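# Pick the matching charger and place it on the mat

## Task

Measure the battery pack's voltage, then find the charger that suits it: the 29.4 V unit for packs reading 23.1 to 28.7 V, the 42.0 V unit for 33.0 to 41.0 V, and the 54.6 V unit for 42.9 to 53.3 V. Lay that charger's body flat and entirely on the mat, supported only by the mat and its own cable. Neither of the other two chargers' bodies may touch the mat or hang above it. To read the voltage, put one multimeter probe tip on a plus contact and the other on a minus contact inside the slots of the pack's connector. The reading shows only while both tips are in contact, and it appears after a short delay.

## Robot and tools

Robot: two arms. left_arm carries a left five-finger hand and right_arm a right one; the left hand mirrors the right. Calibrated bases in the scene frame: left_arm (-0.026, +0.451, +0.038) m, quat_wxyz (+0.715, 0, 0, -0.699); right_arm (-0.030, -0.459, +0.037) m, quat_wxyz (+0.712, 0, 0, +0.702). The arms face each other across the table, and left_arm sits on the +y side. Arm names do not match image sides.

Frames: the scene origin lies roughly between the arms, +z is up, and the table top is at z = +0.020 m. Every reported hand pose, velocity and target is in that arm's own base frame. Pose offsets run along the arm's base axes, and rotations turn about the current Hand target position. Printed positions can be off by a few cm, and more at long reach.

Hand point: it sits 0.15 m out from the wrist mounting face and 0.05 m in front of the palm. Its +z runs along straight fingers, +y points out of the palm, and +x runs across the palm away from the thumb on the right hand and toward the thumb on the left hand. Straight fingertips reach 0.06-0.07 m past the point and lie 0.06 m behind it along -y. A wrist bracket on the little-finger side reaches 0.10 m across the palm and can strike things.

execute_actions(actions, cameras): actions is a list of actions. Each action has up to 15 rows, one per 1/30 s step, and a short action repeats its last row until step 15. Every row holds 28 numbers in [-1, 1], one list covering both arms in this order:
- left dx, dy, dz, rx, ry, rz
- left little, ring, middle, index, thumb_bend, thumb_turn, force_limit, speed
- then the same 14 numbers for the right arm.
The six pose numbers are an offset, not a pose. They are measured from the Hand target at the start of that action, and every row in the action uses that same start. 1.0 equals 0.6 m or 180 degrees, and rx, ry, rz together form one rotation vector. If the translation part is longer than 1.0 it may be shortened. Send six zeros to ask nothing new of an arm.
Finger numbers are absolute targets: +1 is open or straight and -1 is closed. For thumb_turn, -1 puts the thumb in front of the palm and +1 puts it beside the palm. force_limit maps -1..+1 to about 0..10 N, or 0..15 N for the two thumb motors. speed rises from near 0 at -1 to full at +0.48 and above; at full speed a finger's whole travel takes 0.49 s.
There is no way to skip a hand's numbers. To leave a hand unchanged, repeat the last eight numbers you sent it. If you have never sent any, use its hand_measured plus hand_force_limit and hand_speed. Images come back only when actions is empty or when cameras names them ("all" or specific names).

move(target, speed, blend, blocking, cameras): target is one 28-number row or a list of up to 15 rows. Every row's pose offsets count from the same starting Hand targets, not from the previous row. The path is straight and has no collision avoidance, and all paths share 10 s in total. speed is in m/s, from 0.002 to 4.3 (default 0.25), with turning limited to twice that in rad/s. It can be one number or one per target. blend is a corner radius in m, and 0 means stop at each target. blocking=false returns after about 0.5 s while the move continues. The result adds a move: line with the outcome (done, off_target, moving, held, blocked, fault) and any limits (paced, held). Fast moves lag, overshoot and hit harder, and a target set deeper past a contact presses harder.

wait(seconds 0-3600) lets time pass. stop() brakes a running move. zoom_image(camera, region [x0,y0,x1,y1] pixels, at most 504 by 504) enlarges part of a camera's latest image. The cameras are cam_head_left, cam_head_right, cam_high, cam_low, cam_left_wrist and cam_right_wrist, all 896x504. show_instructions shows the reference pages. finished_scene(scene 1) ends the scene for good.

Results: Hand target is the last commanded pose, and the next offsets count from it. The hand often settles short of it; send the missing distance as an offset. The controller limits commanded orientation to 32 degrees from the measured one per step. Friction and gravity can leave the hand low, tilted or sideways, so check the position and orientation after each move. blocked means something stopped the arm far from its goal; both arms then hold. To relieve a push, command a target back behind the hand point. hand_measured, hand_stopped_by (moving, target, force, stalled, fault) and hand_load_n follow the motor order. If the load falls to near 0, the grip has been lost.

Gripping: with the thumb in front of the palm, the hand can hold objects about 0.035-0.065 m thick, or handles down to about 0.025 m. A thumb-to-index pinch holds light items up to about 0.08 m. For a gentle grip, close at speed -0.94 or lower. To grip harder, raise force_limit and also send a more closed target. To loosen, send a target more open than hand_measured.

Limits: joint ranges (rad) are waist ±3.054, shoulder 0 to 3.142, elbow 0 to 2.356, wrist pitch ±1.571, wrist yaw ±1.571, wrist roll ±3.142. Contact torque limits (N m) are waist 17.4, shoulder 21.6, elbow 21.5, wrist pitch 5.67, wrist yaw 5.65, wrist roll 5.3. Reaching one stops that arm for 10 s. Large single-step jumps can cause an over-speed fault. Long stretched holds or pushing heats motors: a warning comes at 50 °C and the arm is stopped at 95 °C.

Avoid: dropping or releasing moving parts, slams, and hard pushes on fixed or heavy things. Never let anything leave the table. Keep the two hands from pressing on each other, and never close one hand on the other's fingers. Probe gently and lower the charger slowly onto the mat before letting go.

Each tool is called after ">>>" as name(argument=value, ...) on one line, values as JSON.

Reference images:

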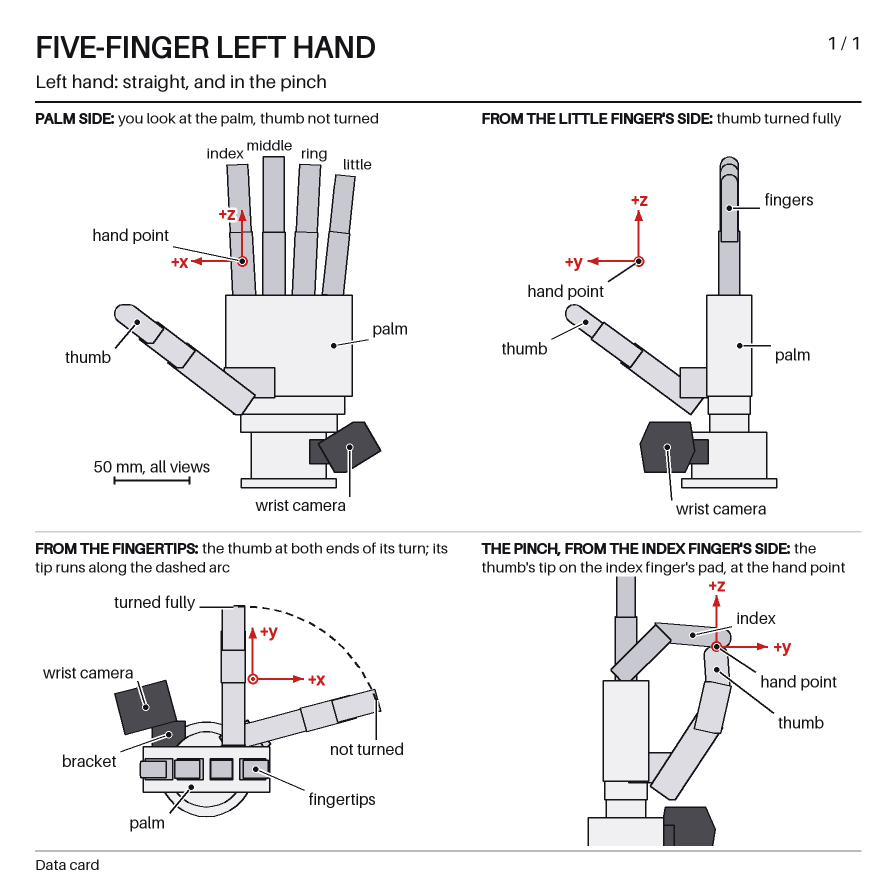

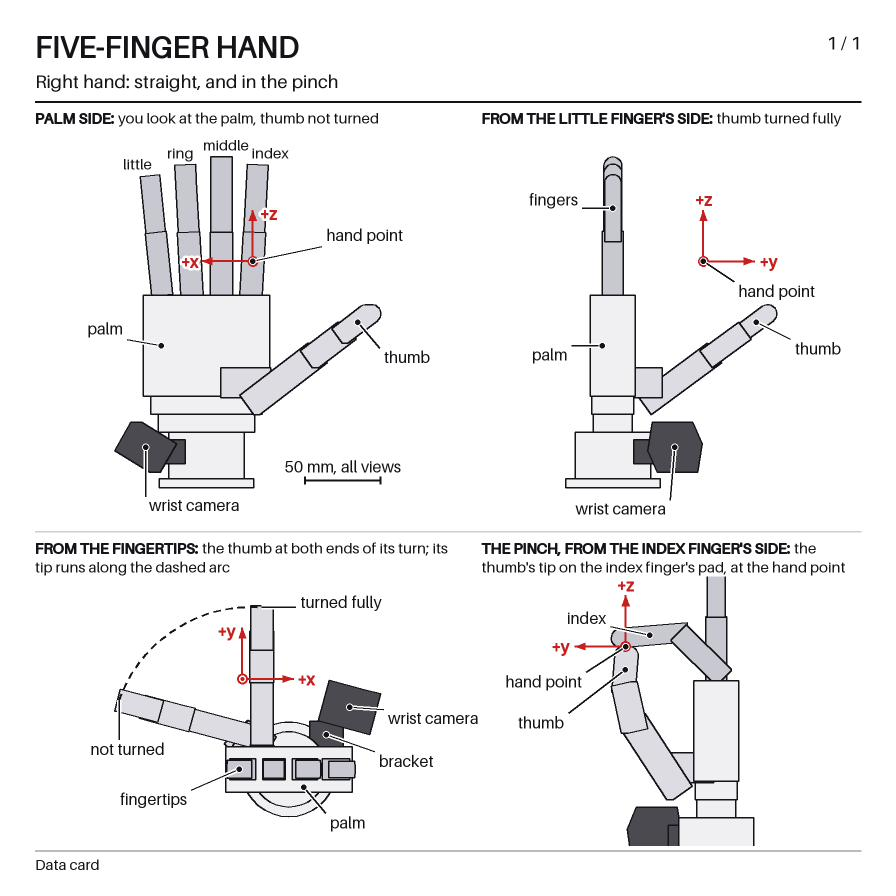

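## Session

>>> execute_actions(actions=[])

Scene clock: 0.00 s.
left_arm: end_effector_position=(+0.2918, +0.1871, +0.1805) hand_measured=(+1.000, +1.000, +1.000, +1.000, +1.000, +1.000) hand_load_n=(+0.0, +0.0, +0.0, +0.0, +0.0, +0.0) hand_stopped_by=(target, target, target, target, target, target) hand_force_limit=0.00 hand_speed=-0.80 end_effector_quat_wxyz=(+0.625, -0.445, +0.486, -0.418) | right_arm: end_effector_position=(-0.0101, +0.2131, +0.0904) hand_measured=(+1.000, +1.000, +1.000, +1.000, +1.000, +1.000) hand_load_n=(+0.0, +0.0, +0.0, +0.0, +0.0, +0.0) hand_stopped_by=(target, target, target, target, target, target) hand_force_limit=0.00 hand_speed=-0.80 end_effector_quat_wxyz=(-0.163, +0.732, -0.662, +0.000)
Joint positions: left_arm=[1.443 1.127 0.2 1.373 1.263 -0.187] | right_arm=[1.616 0.983 1.117 -1.468 0.229 1.488]
Joint velocities: within noise
Joint torques (N m): no reading
Motor temperatures (°C): left_arm=[30 36 36 34 36 33] | right_arm=[27 30 35 34 31 31]
Heat: left arm: hottest shoulder 36 °C (+0.0 °C/min); right arm: hottest elbow 35 °C (+0.0 °C/min).
Hand target: left_arm +0.2918, +0.1871, +0.1805; +0.625, -0.445, +0.486, -0.418 | right_arm -0.0101, +0.2131, +0.0904; -0.163, +0.732, -0.662, +0.000

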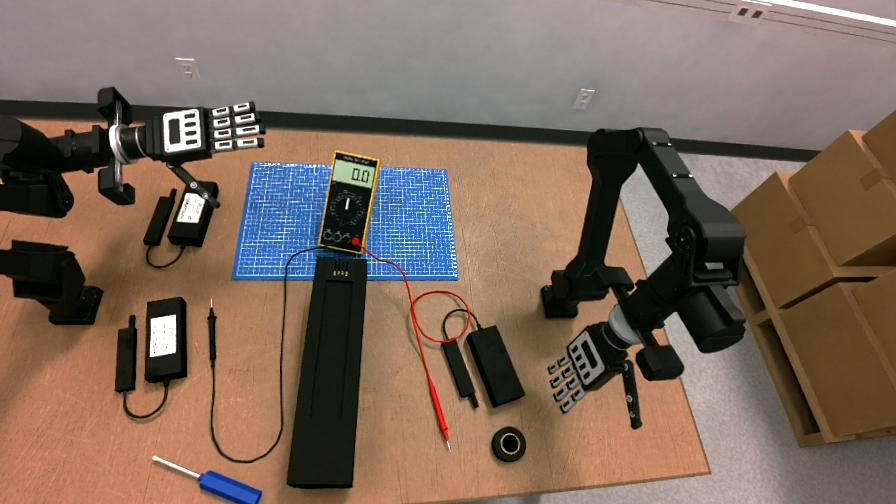

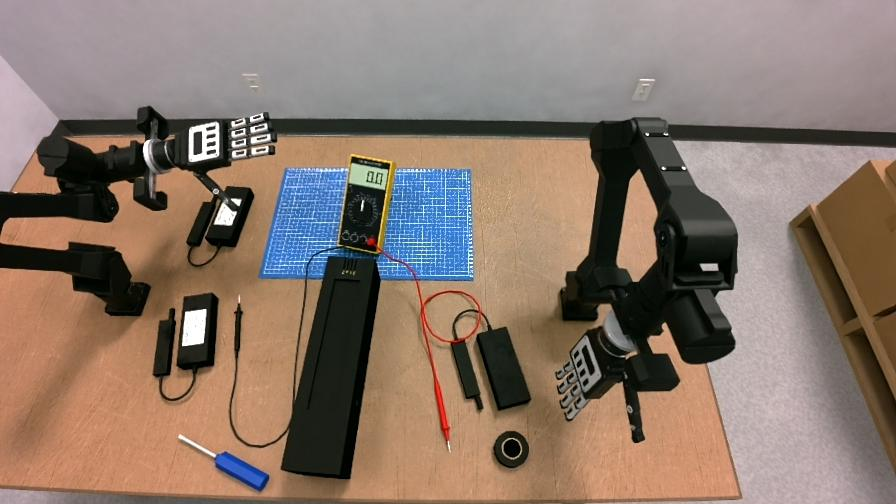

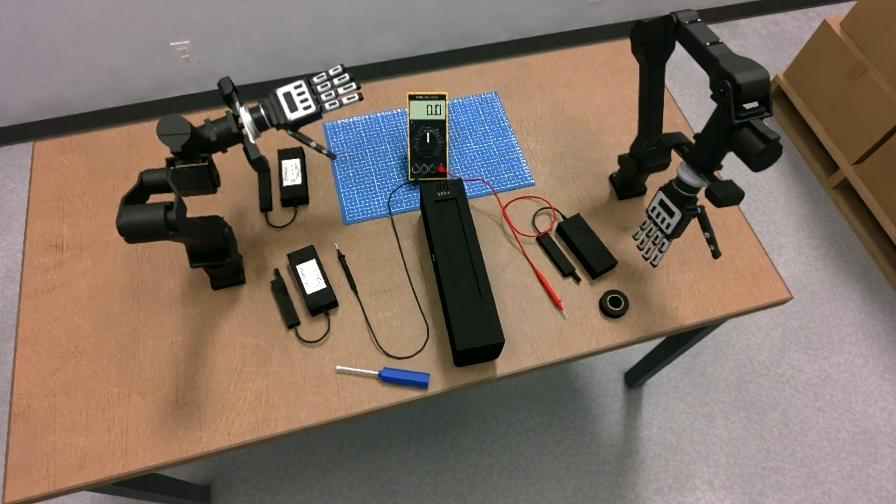

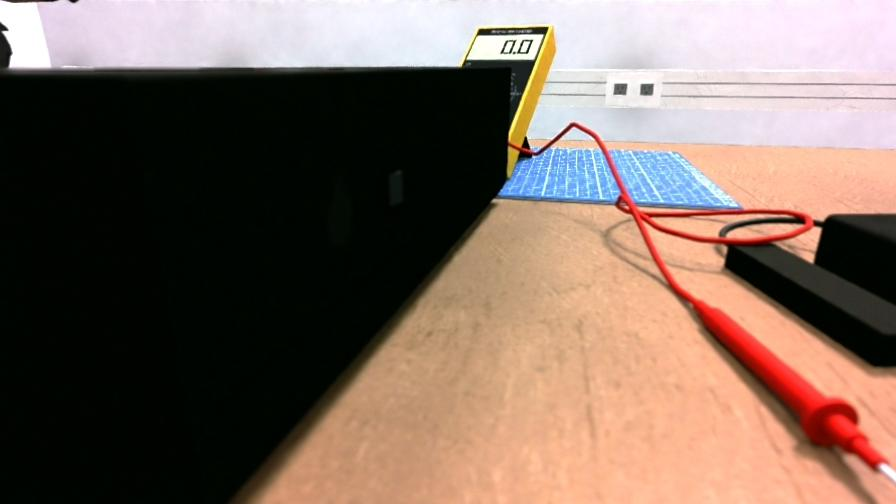

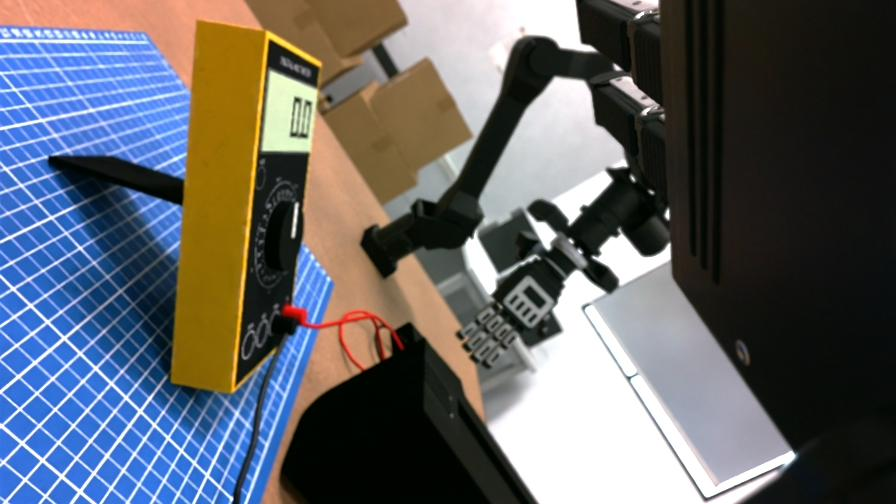

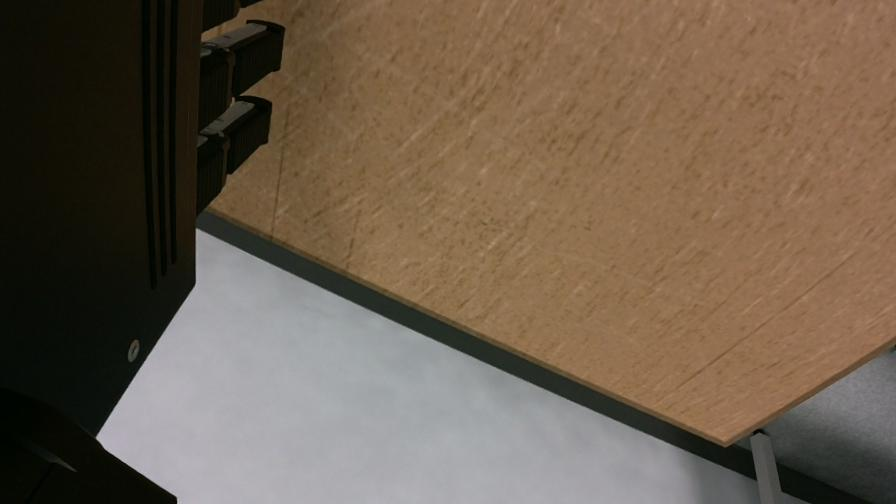

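>>> zoom_image(camera="cam_high", region=[240, 140, 360, 360])

>>> zoom_image(camera="cam_head_left", region=[100, 160, 260, 440])

>>> zoom_image(camera="cam_high", region=[380, 80, 640, 370])

>>> zoom_image(camera="cam_head_left", region=[280, 140, 420, 300])

Scaled by 2.291 from the camera's image (finer frame: 1280x720).

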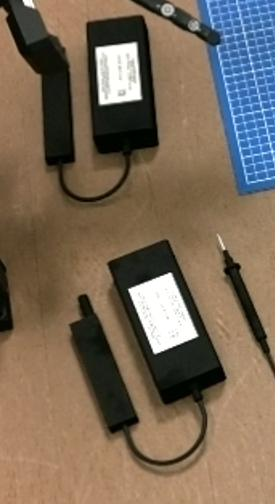

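Scaled by 1.800 from the camera's image (finer frame: 1280x720).

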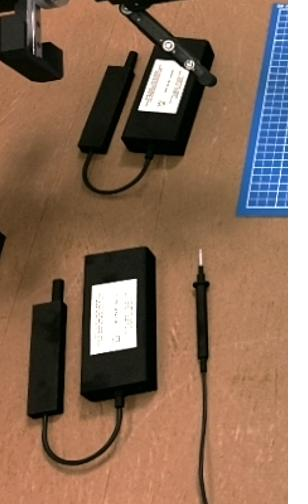

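Scaled by 1.738 from the camera's image (finer frame: 1280x720).

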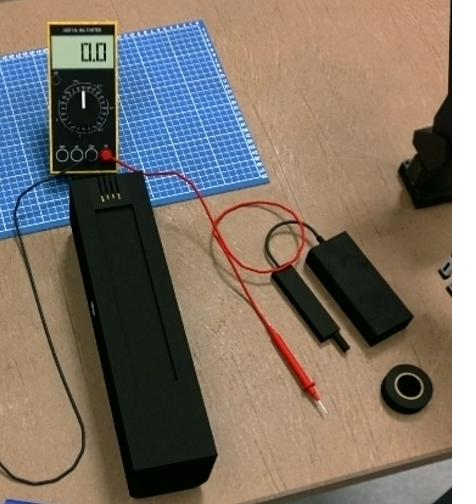

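Scaled by 3.150 from the camera's image (finer frame: 1280x720).

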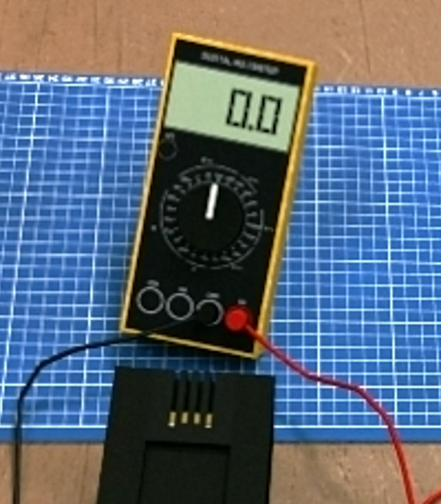

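>>> zoom_image(camera="cam_low", region=[320, 120, 520, 260])

>>> zoom_image(camera="cam_high", region=[400, 160, 500, 220])

>>> zoom_image(camera="cam_head_left", region=[130, 280, 210, 400])

>>> zoom_image(camera="cam_high", region=[270, 240, 350, 340])

Scaled by 2.520 from the camera's image (finer frame: 1280x720).

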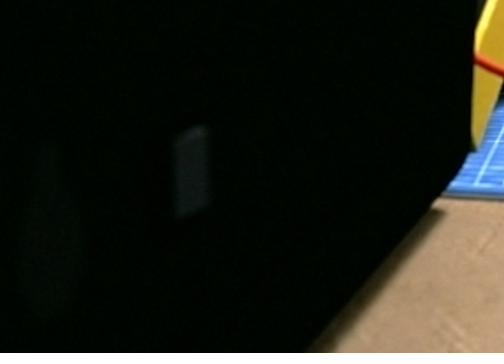

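Scaled by 5.040 from the camera's image (finer frame: 1280x720).

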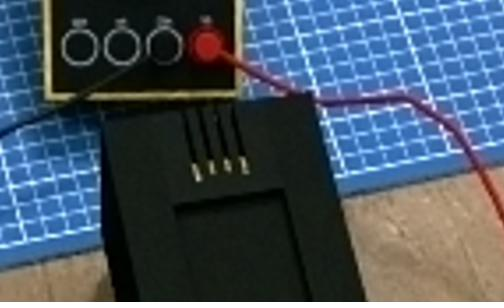

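Scaled by 4.200 from the camera's image (finer frame: 1280x720).

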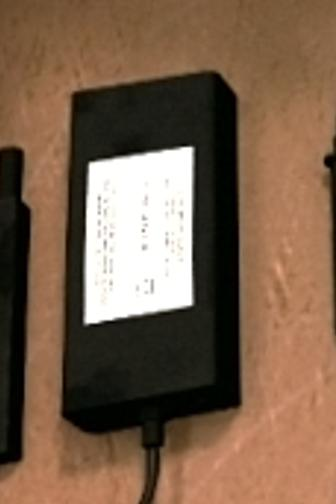

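Scaled by 5.040 from the camera's image (finer frame: 1280x720).

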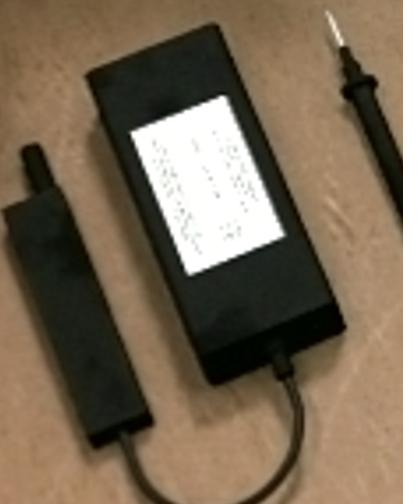

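>>> move(target=[-0.17, 0.063, 0.0, 0, 0.5, 0, 1, 1, 1, 1, 1, 1, 0, -0.8, 0, 0, 0, 0, 0, 0, 1, 1, 1, 1, 1, 1, 0, -0.8], speed=0.2, cameras=["cam_left_wrist", "cam_head_left", "cam_high"])

Scene clock: 96.40 s.
left_arm: end_effector_position=(+0.1909, +0.2268, +0.1844) hand_measured=(+1.000, +1.000, +1.000, +1.000, +1.000, +1.000) hand_load_n=(+0.0, +0.0, +0.0, +0.0, +0.0, +0.0) hand_stopped_by=(target, target, target, target, target, target) hand_force_limit=0.00 hand_speed=-0.80 end_effector_quat_wxyz=(+0.185, -0.600, +0.777, +0.034) | right_arm: end_effector_position=(-0.0101, +0.2131, +0.0904) hand_measured=(+1.000, +1.000, +1.000, +1.000, +1.000, +1.000) hand_load_n=(-0.5, +0.0, +0.0, +0.0, +0.0, +0.0) hand_stopped_by=(target, target, target, target, target, target) hand_force_limit=0.00 hand_speed=-0.80 end_effector_quat_wxyz=(-0.163, +0.732, -0.662, +0.000)
Joint positions: left_arm=[0.72 1.574 1.956 -1.576 -0.044 0.984] | right_arm=[1.616 0.983 1.117 -1.468 0.229 1.488]
Joint torques (N m): left_arm=[-0.48 -6.66 6.2 1.64 -0.13 -0.18] | right_arm=[0.03 -1.36 7.78 0.74 0.37 0.02]
Motor temperatures (°C): left_arm=[29 35 40 38 36 32] | right_arm=[27 30 40 37 31 30]
Heat: left arm: hottest elbow 40 °C (+2.0 °C/min); right arm: hottest elbow 40 °C (+1.0 °C/min).
Hand target: left_arm +0.1898, +0.2250, +0.1805; +0.098, -0.611, +0.786, +0.019 | right_arm -0.0101, +0.2131, +0.0904; -0.163, +0.732, -0.662, +0.000
Off the commanded pose: left_arm 0.004 m, 10 deg | right_arm 0.000 m, 0 deg.
joint sent to its limit (left arm) — joint 4 (wrist pitch), lower limit. The joint targets are off in orientation, not in position.
move: off_target (left_arm)
Images, in order (width x height): cam_head_left 896x504, cam_high 896x504, cam_left_wrist 896x504.

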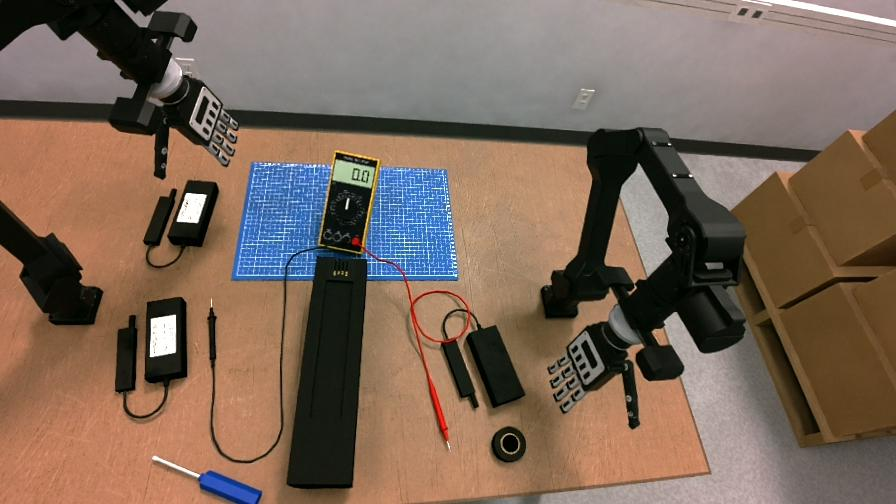

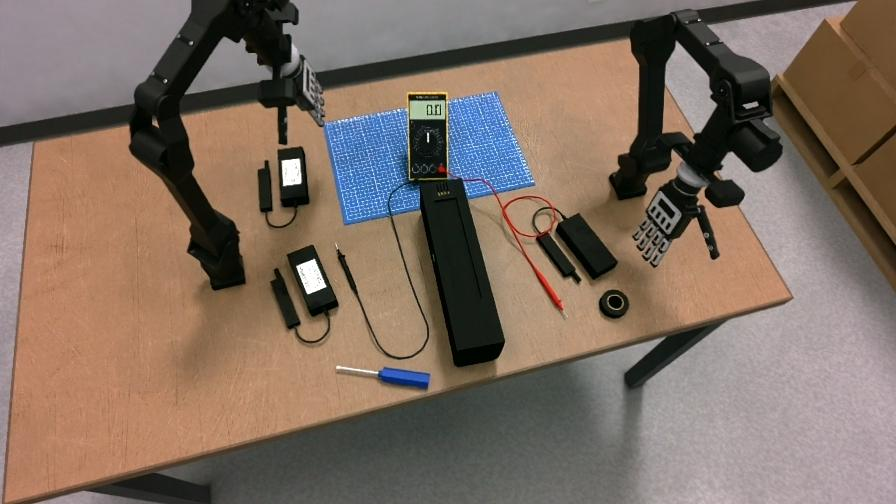

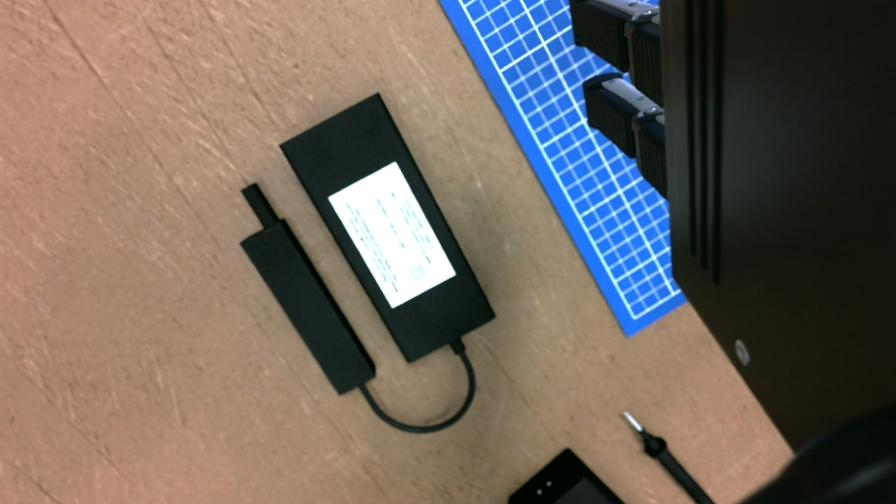

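>>> zoom_image(camera="cam_left_wrist", region=[320, 150, 470, 320])

>>> zoom_image(camera="cam_left_wrist", region=[340, 190, 440, 290])

Scaled by 2.965 from the camera's image (finer frame: 1280x720).

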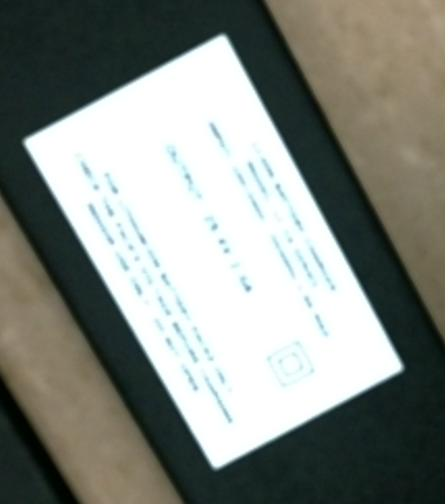

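Scaled by 5.040 from the camera's image (finer frame: 1280x720).

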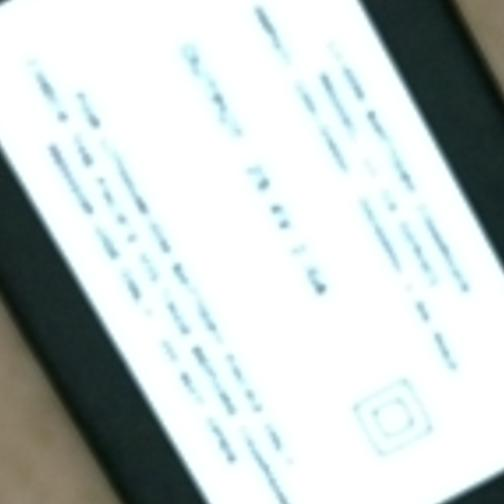

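>>> move(target=[-0.017, -0.033, -0.18, 0.042, -0.038, -0.002, -1, -1, -1, -1, 1, 1, 0, -0.3, 0, 0, 0, 0, 0, 0, 1, 1, 1, 1, 1, 1, 0, -0.8], speed=0.15, cameras=["cam_left_wrist"])

Scene clock: 120.57 s.
left_arm: end_effector_position=(+0.1823, +0.2080, +0.0747) hand_measured=(-1.000, -1.000, -1.000, -1.000, +1.000, +1.000) hand_load_n=(+0.0, +0.0, +0.0, +0.0, +0.0, +0.0) hand_stopped_by=(target, target, target, target, target, target) hand_force_limit=0.00 hand_speed=-0.30 end_effector_quat_wxyz=(+0.187, -0.600, +0.777, +0.033) | right_arm: end_effector_position=(-0.0101, +0.2131, +0.0904) hand_measured=(+1.000, +1.000, +1.000, +1.000, +1.000, +1.000) hand_load_n=(+0.0, +0.0, +0.0, +0.0, -0.5, +0.0) hand_stopped_by=(target, target, target, target, target, target) hand_force_limit=0.00 hand_speed=-0.80 end_effector_quat_wxyz=(-0.163, +0.732, -0.662, +0.000)
Joint positions: left_arm=[0.685 1.334 1.272 -1.13 -0.056 0.951] | right_arm=[1.616 0.983 1.117 -1.468 0.229 1.488]
Joint torques (N m): left_arm=[-0.41 -7.53 6.45 1.89 -0.21 -0.17] | right_arm=[0.05 -1.35 7.78 0.73 0.38 0.03]
Heat: left arm: hottest elbow 40 °C (+1.0 °C/min); right arm: hottest elbow 41 °C (+1.0 °C/min).
Hand target: left_arm +0.1796, +0.2052, +0.0725; +0.185, -0.600, +0.777, +0.034 | right_arm -0.0101, +0.2131, +0.0904; -0.163, +0.732, -0.662, +0.000
Off the commanded pose: left_arm 0.004 m, 0 deg | right_arm 0.000 m, 0 deg.
move: done

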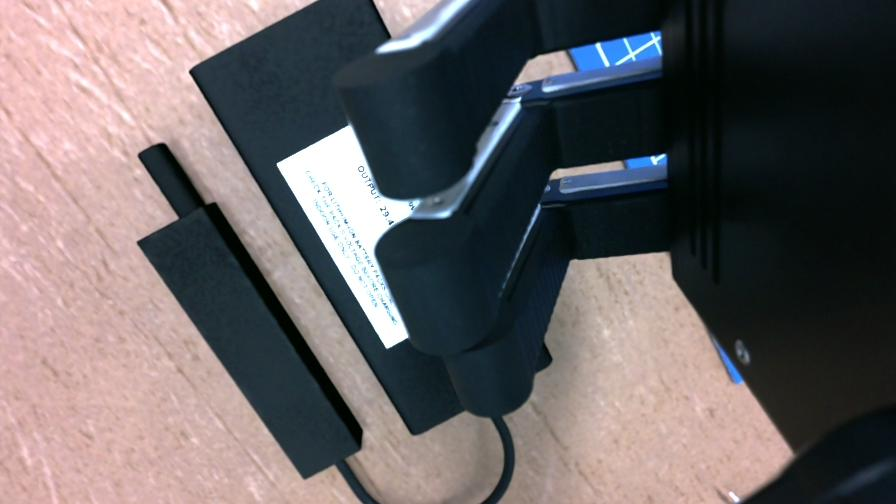

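>>> zoom_image(camera="cam_left_wrist", region=[270, 120, 430, 350])

Scaled by 2.191 from the camera's image (finer frame: 1280x720).

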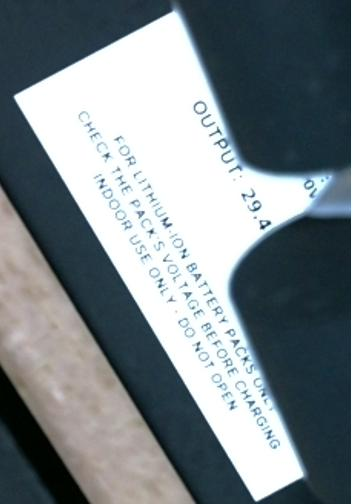

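>>> move(target=[[0, 0, 0.15, 0, 0, 0, 1, 1, 1, 1, 1, 1, 0, -0.3, 0, 0, 0, 0, 0, 0, 1, 1, 1, 1, 1, 1, 0, -0.8], [0, -0.45, 0.15, 0, 0, 0, 1, 1, 1, 1, 1, 1, 0, -0.3, 0, 0, 0, 0, 0, 0, 1, 1, 1, 1, 1, 1, 0, -0.8]], speed=0.2, blend=0.03, cameras=["cam_left_wrist", "cam_head_left"])

Scene clock: 134.73 s.
left_arm: end_effector_position=(+0.1795, -0.0638, +0.1617) hand_measured=(+1.000, +1.000, +1.000, +1.000, +1.000, +1.000) hand_load_n=(+0.0, +0.0, +0.0, +0.0, +0.0, +0.0) hand_stopped_by=(target, target, target, target, target, target) hand_force_limit=0.00 hand_speed=-0.30 end_effector_quat_wxyz=(+0.196, -0.577, +0.784, -0.114) | right_arm: end_effector_position=(-0.0101, +0.2131, +0.0904) hand_measured=(+1.000, +1.000, +1.000, +1.000, +1.000, +1.000) hand_load_n=(+0.0, +0.0, +0.0, +0.0, +0.0, +0.0) hand_stopped_by=(target, target, target, target, target, target) hand_force_limit=0.00 hand_speed=-0.80 end_effector_quat_wxyz=(-0.163, +0.732, -0.662, +0.000)
Joint positions: left_arm=[-0.49 1.141 1.533 -1.576 -0.251 -0.14] | right_arm=[1.616 0.983 1.117 -1.468 0.229 1.488]
Joint torques (N m): left_arm=[-0.43 -2.83 7.68 1.67 -0.46 -0.16] | right_arm=[0.04 -1.35 7.77 0.73 0.38 0.02]
Heat: left arm: hottest elbow 40 °C (+1.0 °C/min); right arm: hottest elbow 41 °C (+1.0 °C/min).
Hand target: left_arm +0.1795, -0.0648, +0.1625; +0.185, -0.600, +0.777, +0.034 | right_arm -0.0101, +0.2131, +0.0904; -0.163, +0.732, -0.662, +0.000
Off the commanded pose: left_arm 0.001 m, 17 deg | right_arm 0.000 m, 0 deg.
joint sent to its limit (left arm) — joint 4 (wrist pitch), lower limit. The joint targets are off in orientation, not in position.
move: off_target (left_arm)
Images, in order (width x height): cam_head_left 896x504, cam_left_wrist 896x504.

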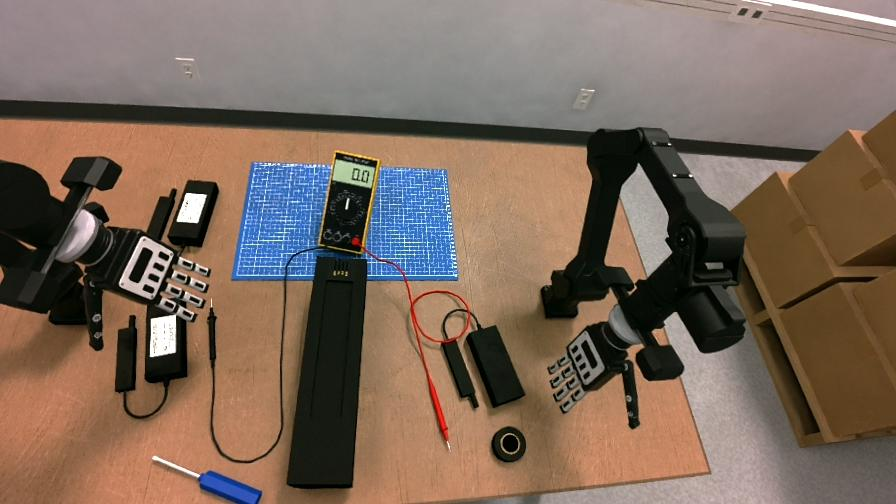

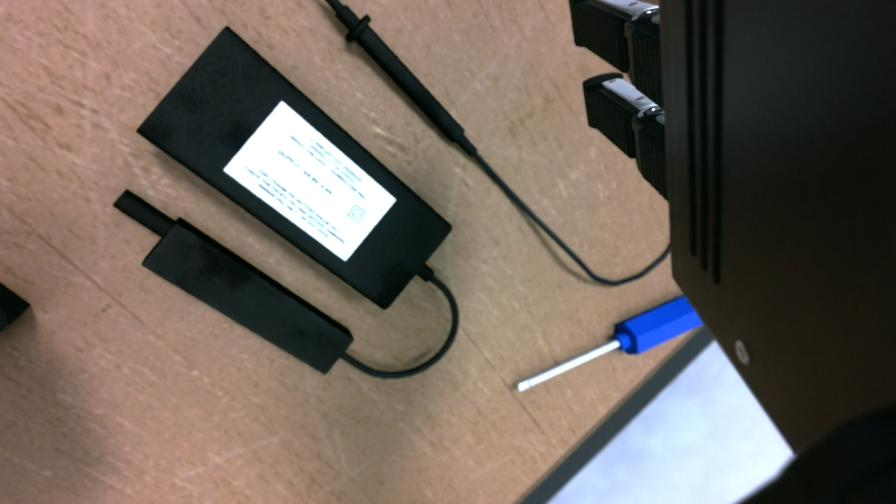

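>>> zoom_image(camera="cam_left_wrist", region=[260, 120, 360, 220])

Scaled by 5.040 from the camera's image (finer frame: 1280x720).

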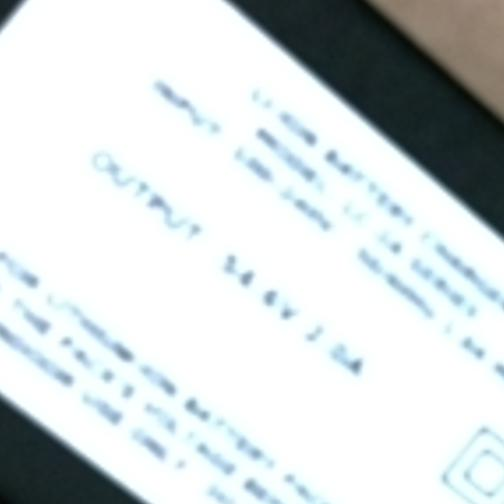

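>>> move(target=[0, 0, -0.1, 0, 0, 0, 1, 1, 1, 1, 1, 1, 0, -0.3, 0, 0, 0, 0, 0, 0, 1, 1, 1, 1, 1, 1, 0, -0.8], speed=0.2, cameras=["cam_left_wrist"])

>>> zoom_image(camera="cam_left_wrist", region=[190, 60, 430, 240])

Scene clock: 142.63 s.
left_arm: end_effector_position=(+0.1825, -0.0664, +0.1068) hand_measured=(+1.000, +1.000, +1.000, +1.000, +1.000, +1.000) hand_load_n=(+0.0, +0.0, +0.0, +0.0, +0.0, +0.0) hand_stopped_by=(target, target, target, target, target, target) hand_force_limit=0.00 hand_speed=-0.30 end_effector_quat_wxyz=(+0.187, -0.602, +0.776, +0.019) | right_arm: end_effector_position=(-0.0101, +0.2131, +0.0904) hand_measured=(+1.000, +1.000, +1.000, +1.000, +1.000, +1.000) hand_load_n=(+0.5, +0.0, +0.0, +0.0, -0.5, +0.0) hand_stopped_by=(target, target, target, target, target, target) hand_force_limit=0.00 hand_speed=-0.80 end_effector_quat_wxyz=(-0.163, +0.732, -0.662, +0.000)
Joint positions: left_arm=[-0.611 1.375 1.458 -1.576 -0.371 -0.344] | right_arm=[1.616 0.983 1.117 -1.468 0.229 1.488]
Joint torques (N m): left_arm=[-0.23 -4.26 5.95 0.64 -0.64 -0.21] | right_arm=[0.07 -1.33 7.83 0.72 0.37 0.02]
Heat: left arm: hottest elbow 41 °C (+2.0 °C/min); right arm: hottest elbow 41 °C (+1.0 °C/min).
Hand target: left_arm +0.1796, -0.0648, +0.1025; +0.185, -0.600, +0.777, +0.034 | right_arm -0.0101, +0.2131, +0.0904; -0.163, +0.732, -0.662, +0.000
Off the commanded pose: left_arm 0.005 m, 2 deg | right_arm 0.000 m, 0 deg.
joint sent to its limit (left arm) — joint 4 (wrist pitch), lower limit. The joint targets still meet the commanded pose.
move: done

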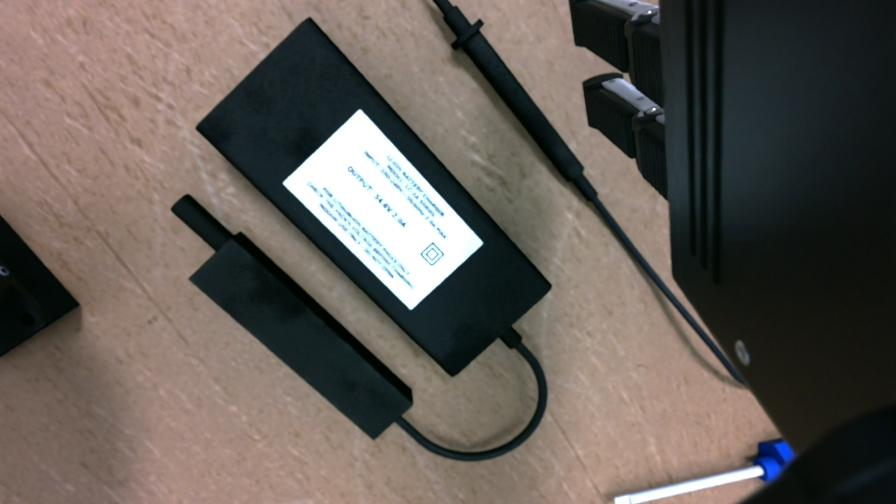

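Scaled by 2.100 from the camera's image (finer frame: 1280x720).

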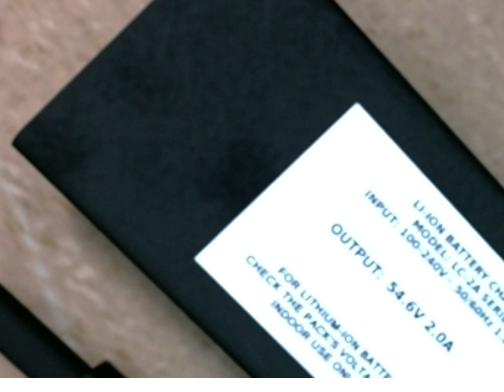

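>>> move(target=[[0, 0, 0.23, 0, 0, 0, 1, 1, 1, 1, 1, 1, 0, -0.3, 0, 0, 0, 0, 0, 0, 1, 1, 1, 1, 1, 1, 0, -0.8], [0.458, 0.2, 0.23, 0, 0, 0, 1, 1, 1, 1, 1, 1, 0, -0.3, 0, 0, 0, 0, 0, 0, 1, 1, 1, 1, 1, 1, 0, -0.8]], speed=0.2, blend=0.03, cameras=["cam_left_wrist", "cam_head_left", "cam_head_right", "cam_high"])

Scene clock: 158.30 s.
left_arm: end_effector_position=(+0.4502, +0.0559, +0.2445) hand_measured=(+1.000, +1.000, +1.000, +1.000, +1.000, +1.000) hand_load_n=(+0.0, +0.0, +0.0, +0.0, +0.0, +0.0) hand_stopped_by=(target, target, target, target, target, target) hand_force_limit=0.00 hand_speed=-0.30 end_effector_quat_wxyz=(+0.382, -0.546, +0.742, -0.079) | right_arm: end_effector_position=(-0.0101, +0.2131, +0.0904) hand_measured=(+1.000, +1.000, +1.000, +1.000, +1.000, +1.000) hand_load_n=(+0.0, +0.5, +0.0, +0.0, +0.0, +0.0) hand_stopped_by=(target, target, target, target, target, target) hand_force_limit=0.00 hand_speed=-0.80 end_effector_quat_wxyz=(-0.163, +0.732, -0.662, +0.000)
Joint positions: left_arm=[-0.063 1.854 2.351 -1.33 -0.347 0.375] | right_arm=[1.616 0.983 1.117 -1.468 0.229 1.488]
Joint torques (N m): left_arm=[0.03 -8.27 8.73 2.8 -0.33 0.07] | right_arm=[0.1 -1.31 7.74 0.72 0.36 0.01]
Heat: left arm: hottest elbow 41 °C (+1.0 °C/min); right arm: hottest elbow 41 °C (+1.0 °C/min).
Hand target: left_arm +0.4544, +0.0552, +0.2405; +0.185, -0.600, +0.777, +0.034 | right_arm -0.0101, +0.2131, +0.0904; -0.163, +0.732, -0.662, +0.000
Off the commanded pose: left_arm 0.006 m, 27 deg | right_arm 0.000 m, 0 deg.
joint sent to its limit (left arm) — joint 3 (elbow), upper limit, where the elbow is as straight as it goes. The joint targets are off in orientation, not in position.
move: off_target (left_arm); limits=paced
Images, in order (width x height): cam_head_left 896x504, cam_head_right 896x504, cam_high 896x504, cam_left_wrist 896x504.

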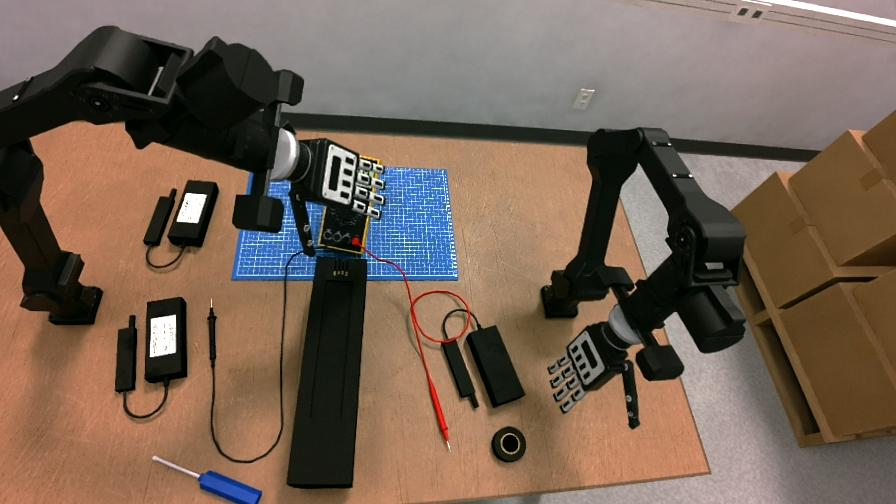

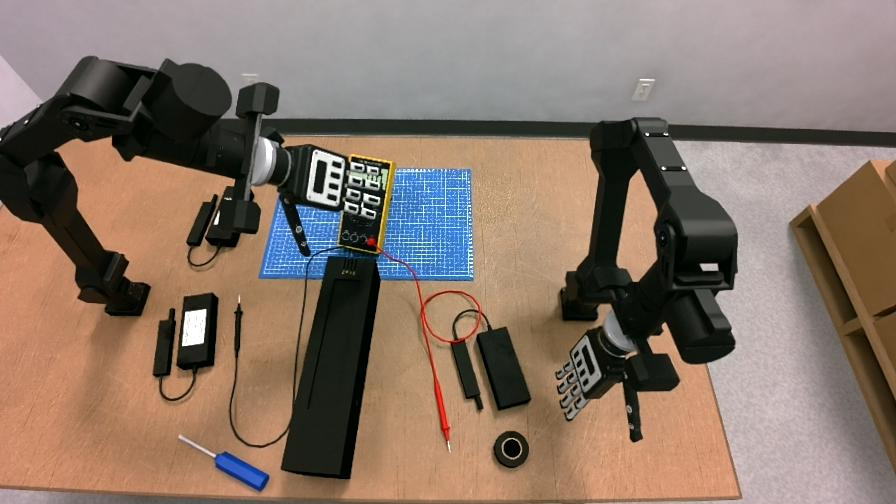

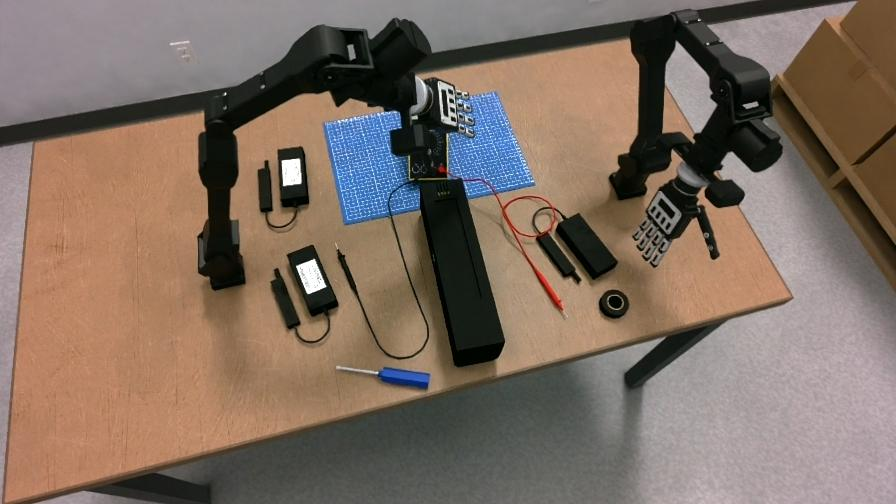

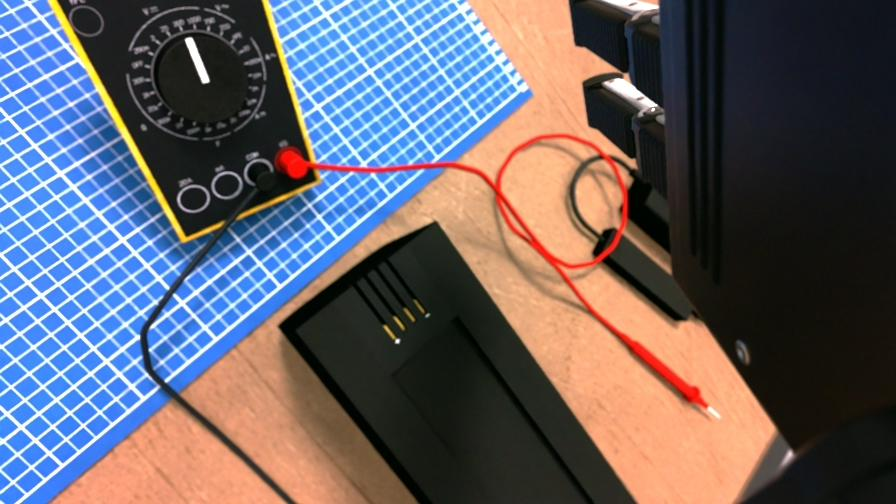

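>>> zoom_image(camera="cam_left_wrist", region=[340, 240, 460, 360])

>>> zoom_image(camera="cam_left_wrist", region=[370, 270, 440, 350])

Scaled by 4.200 from the camera's image (finer frame: 1280x720).

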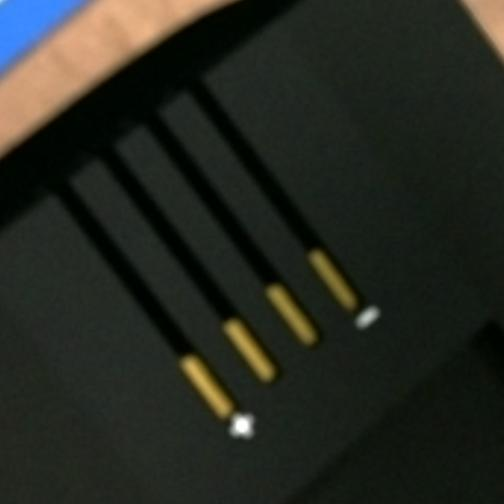

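Scaled by 6.300 from the camera's image (finer frame: 1280x720).

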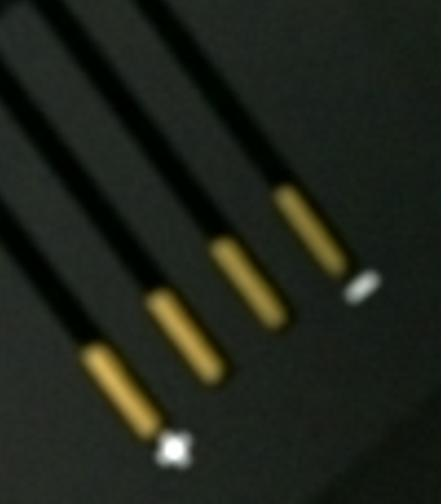

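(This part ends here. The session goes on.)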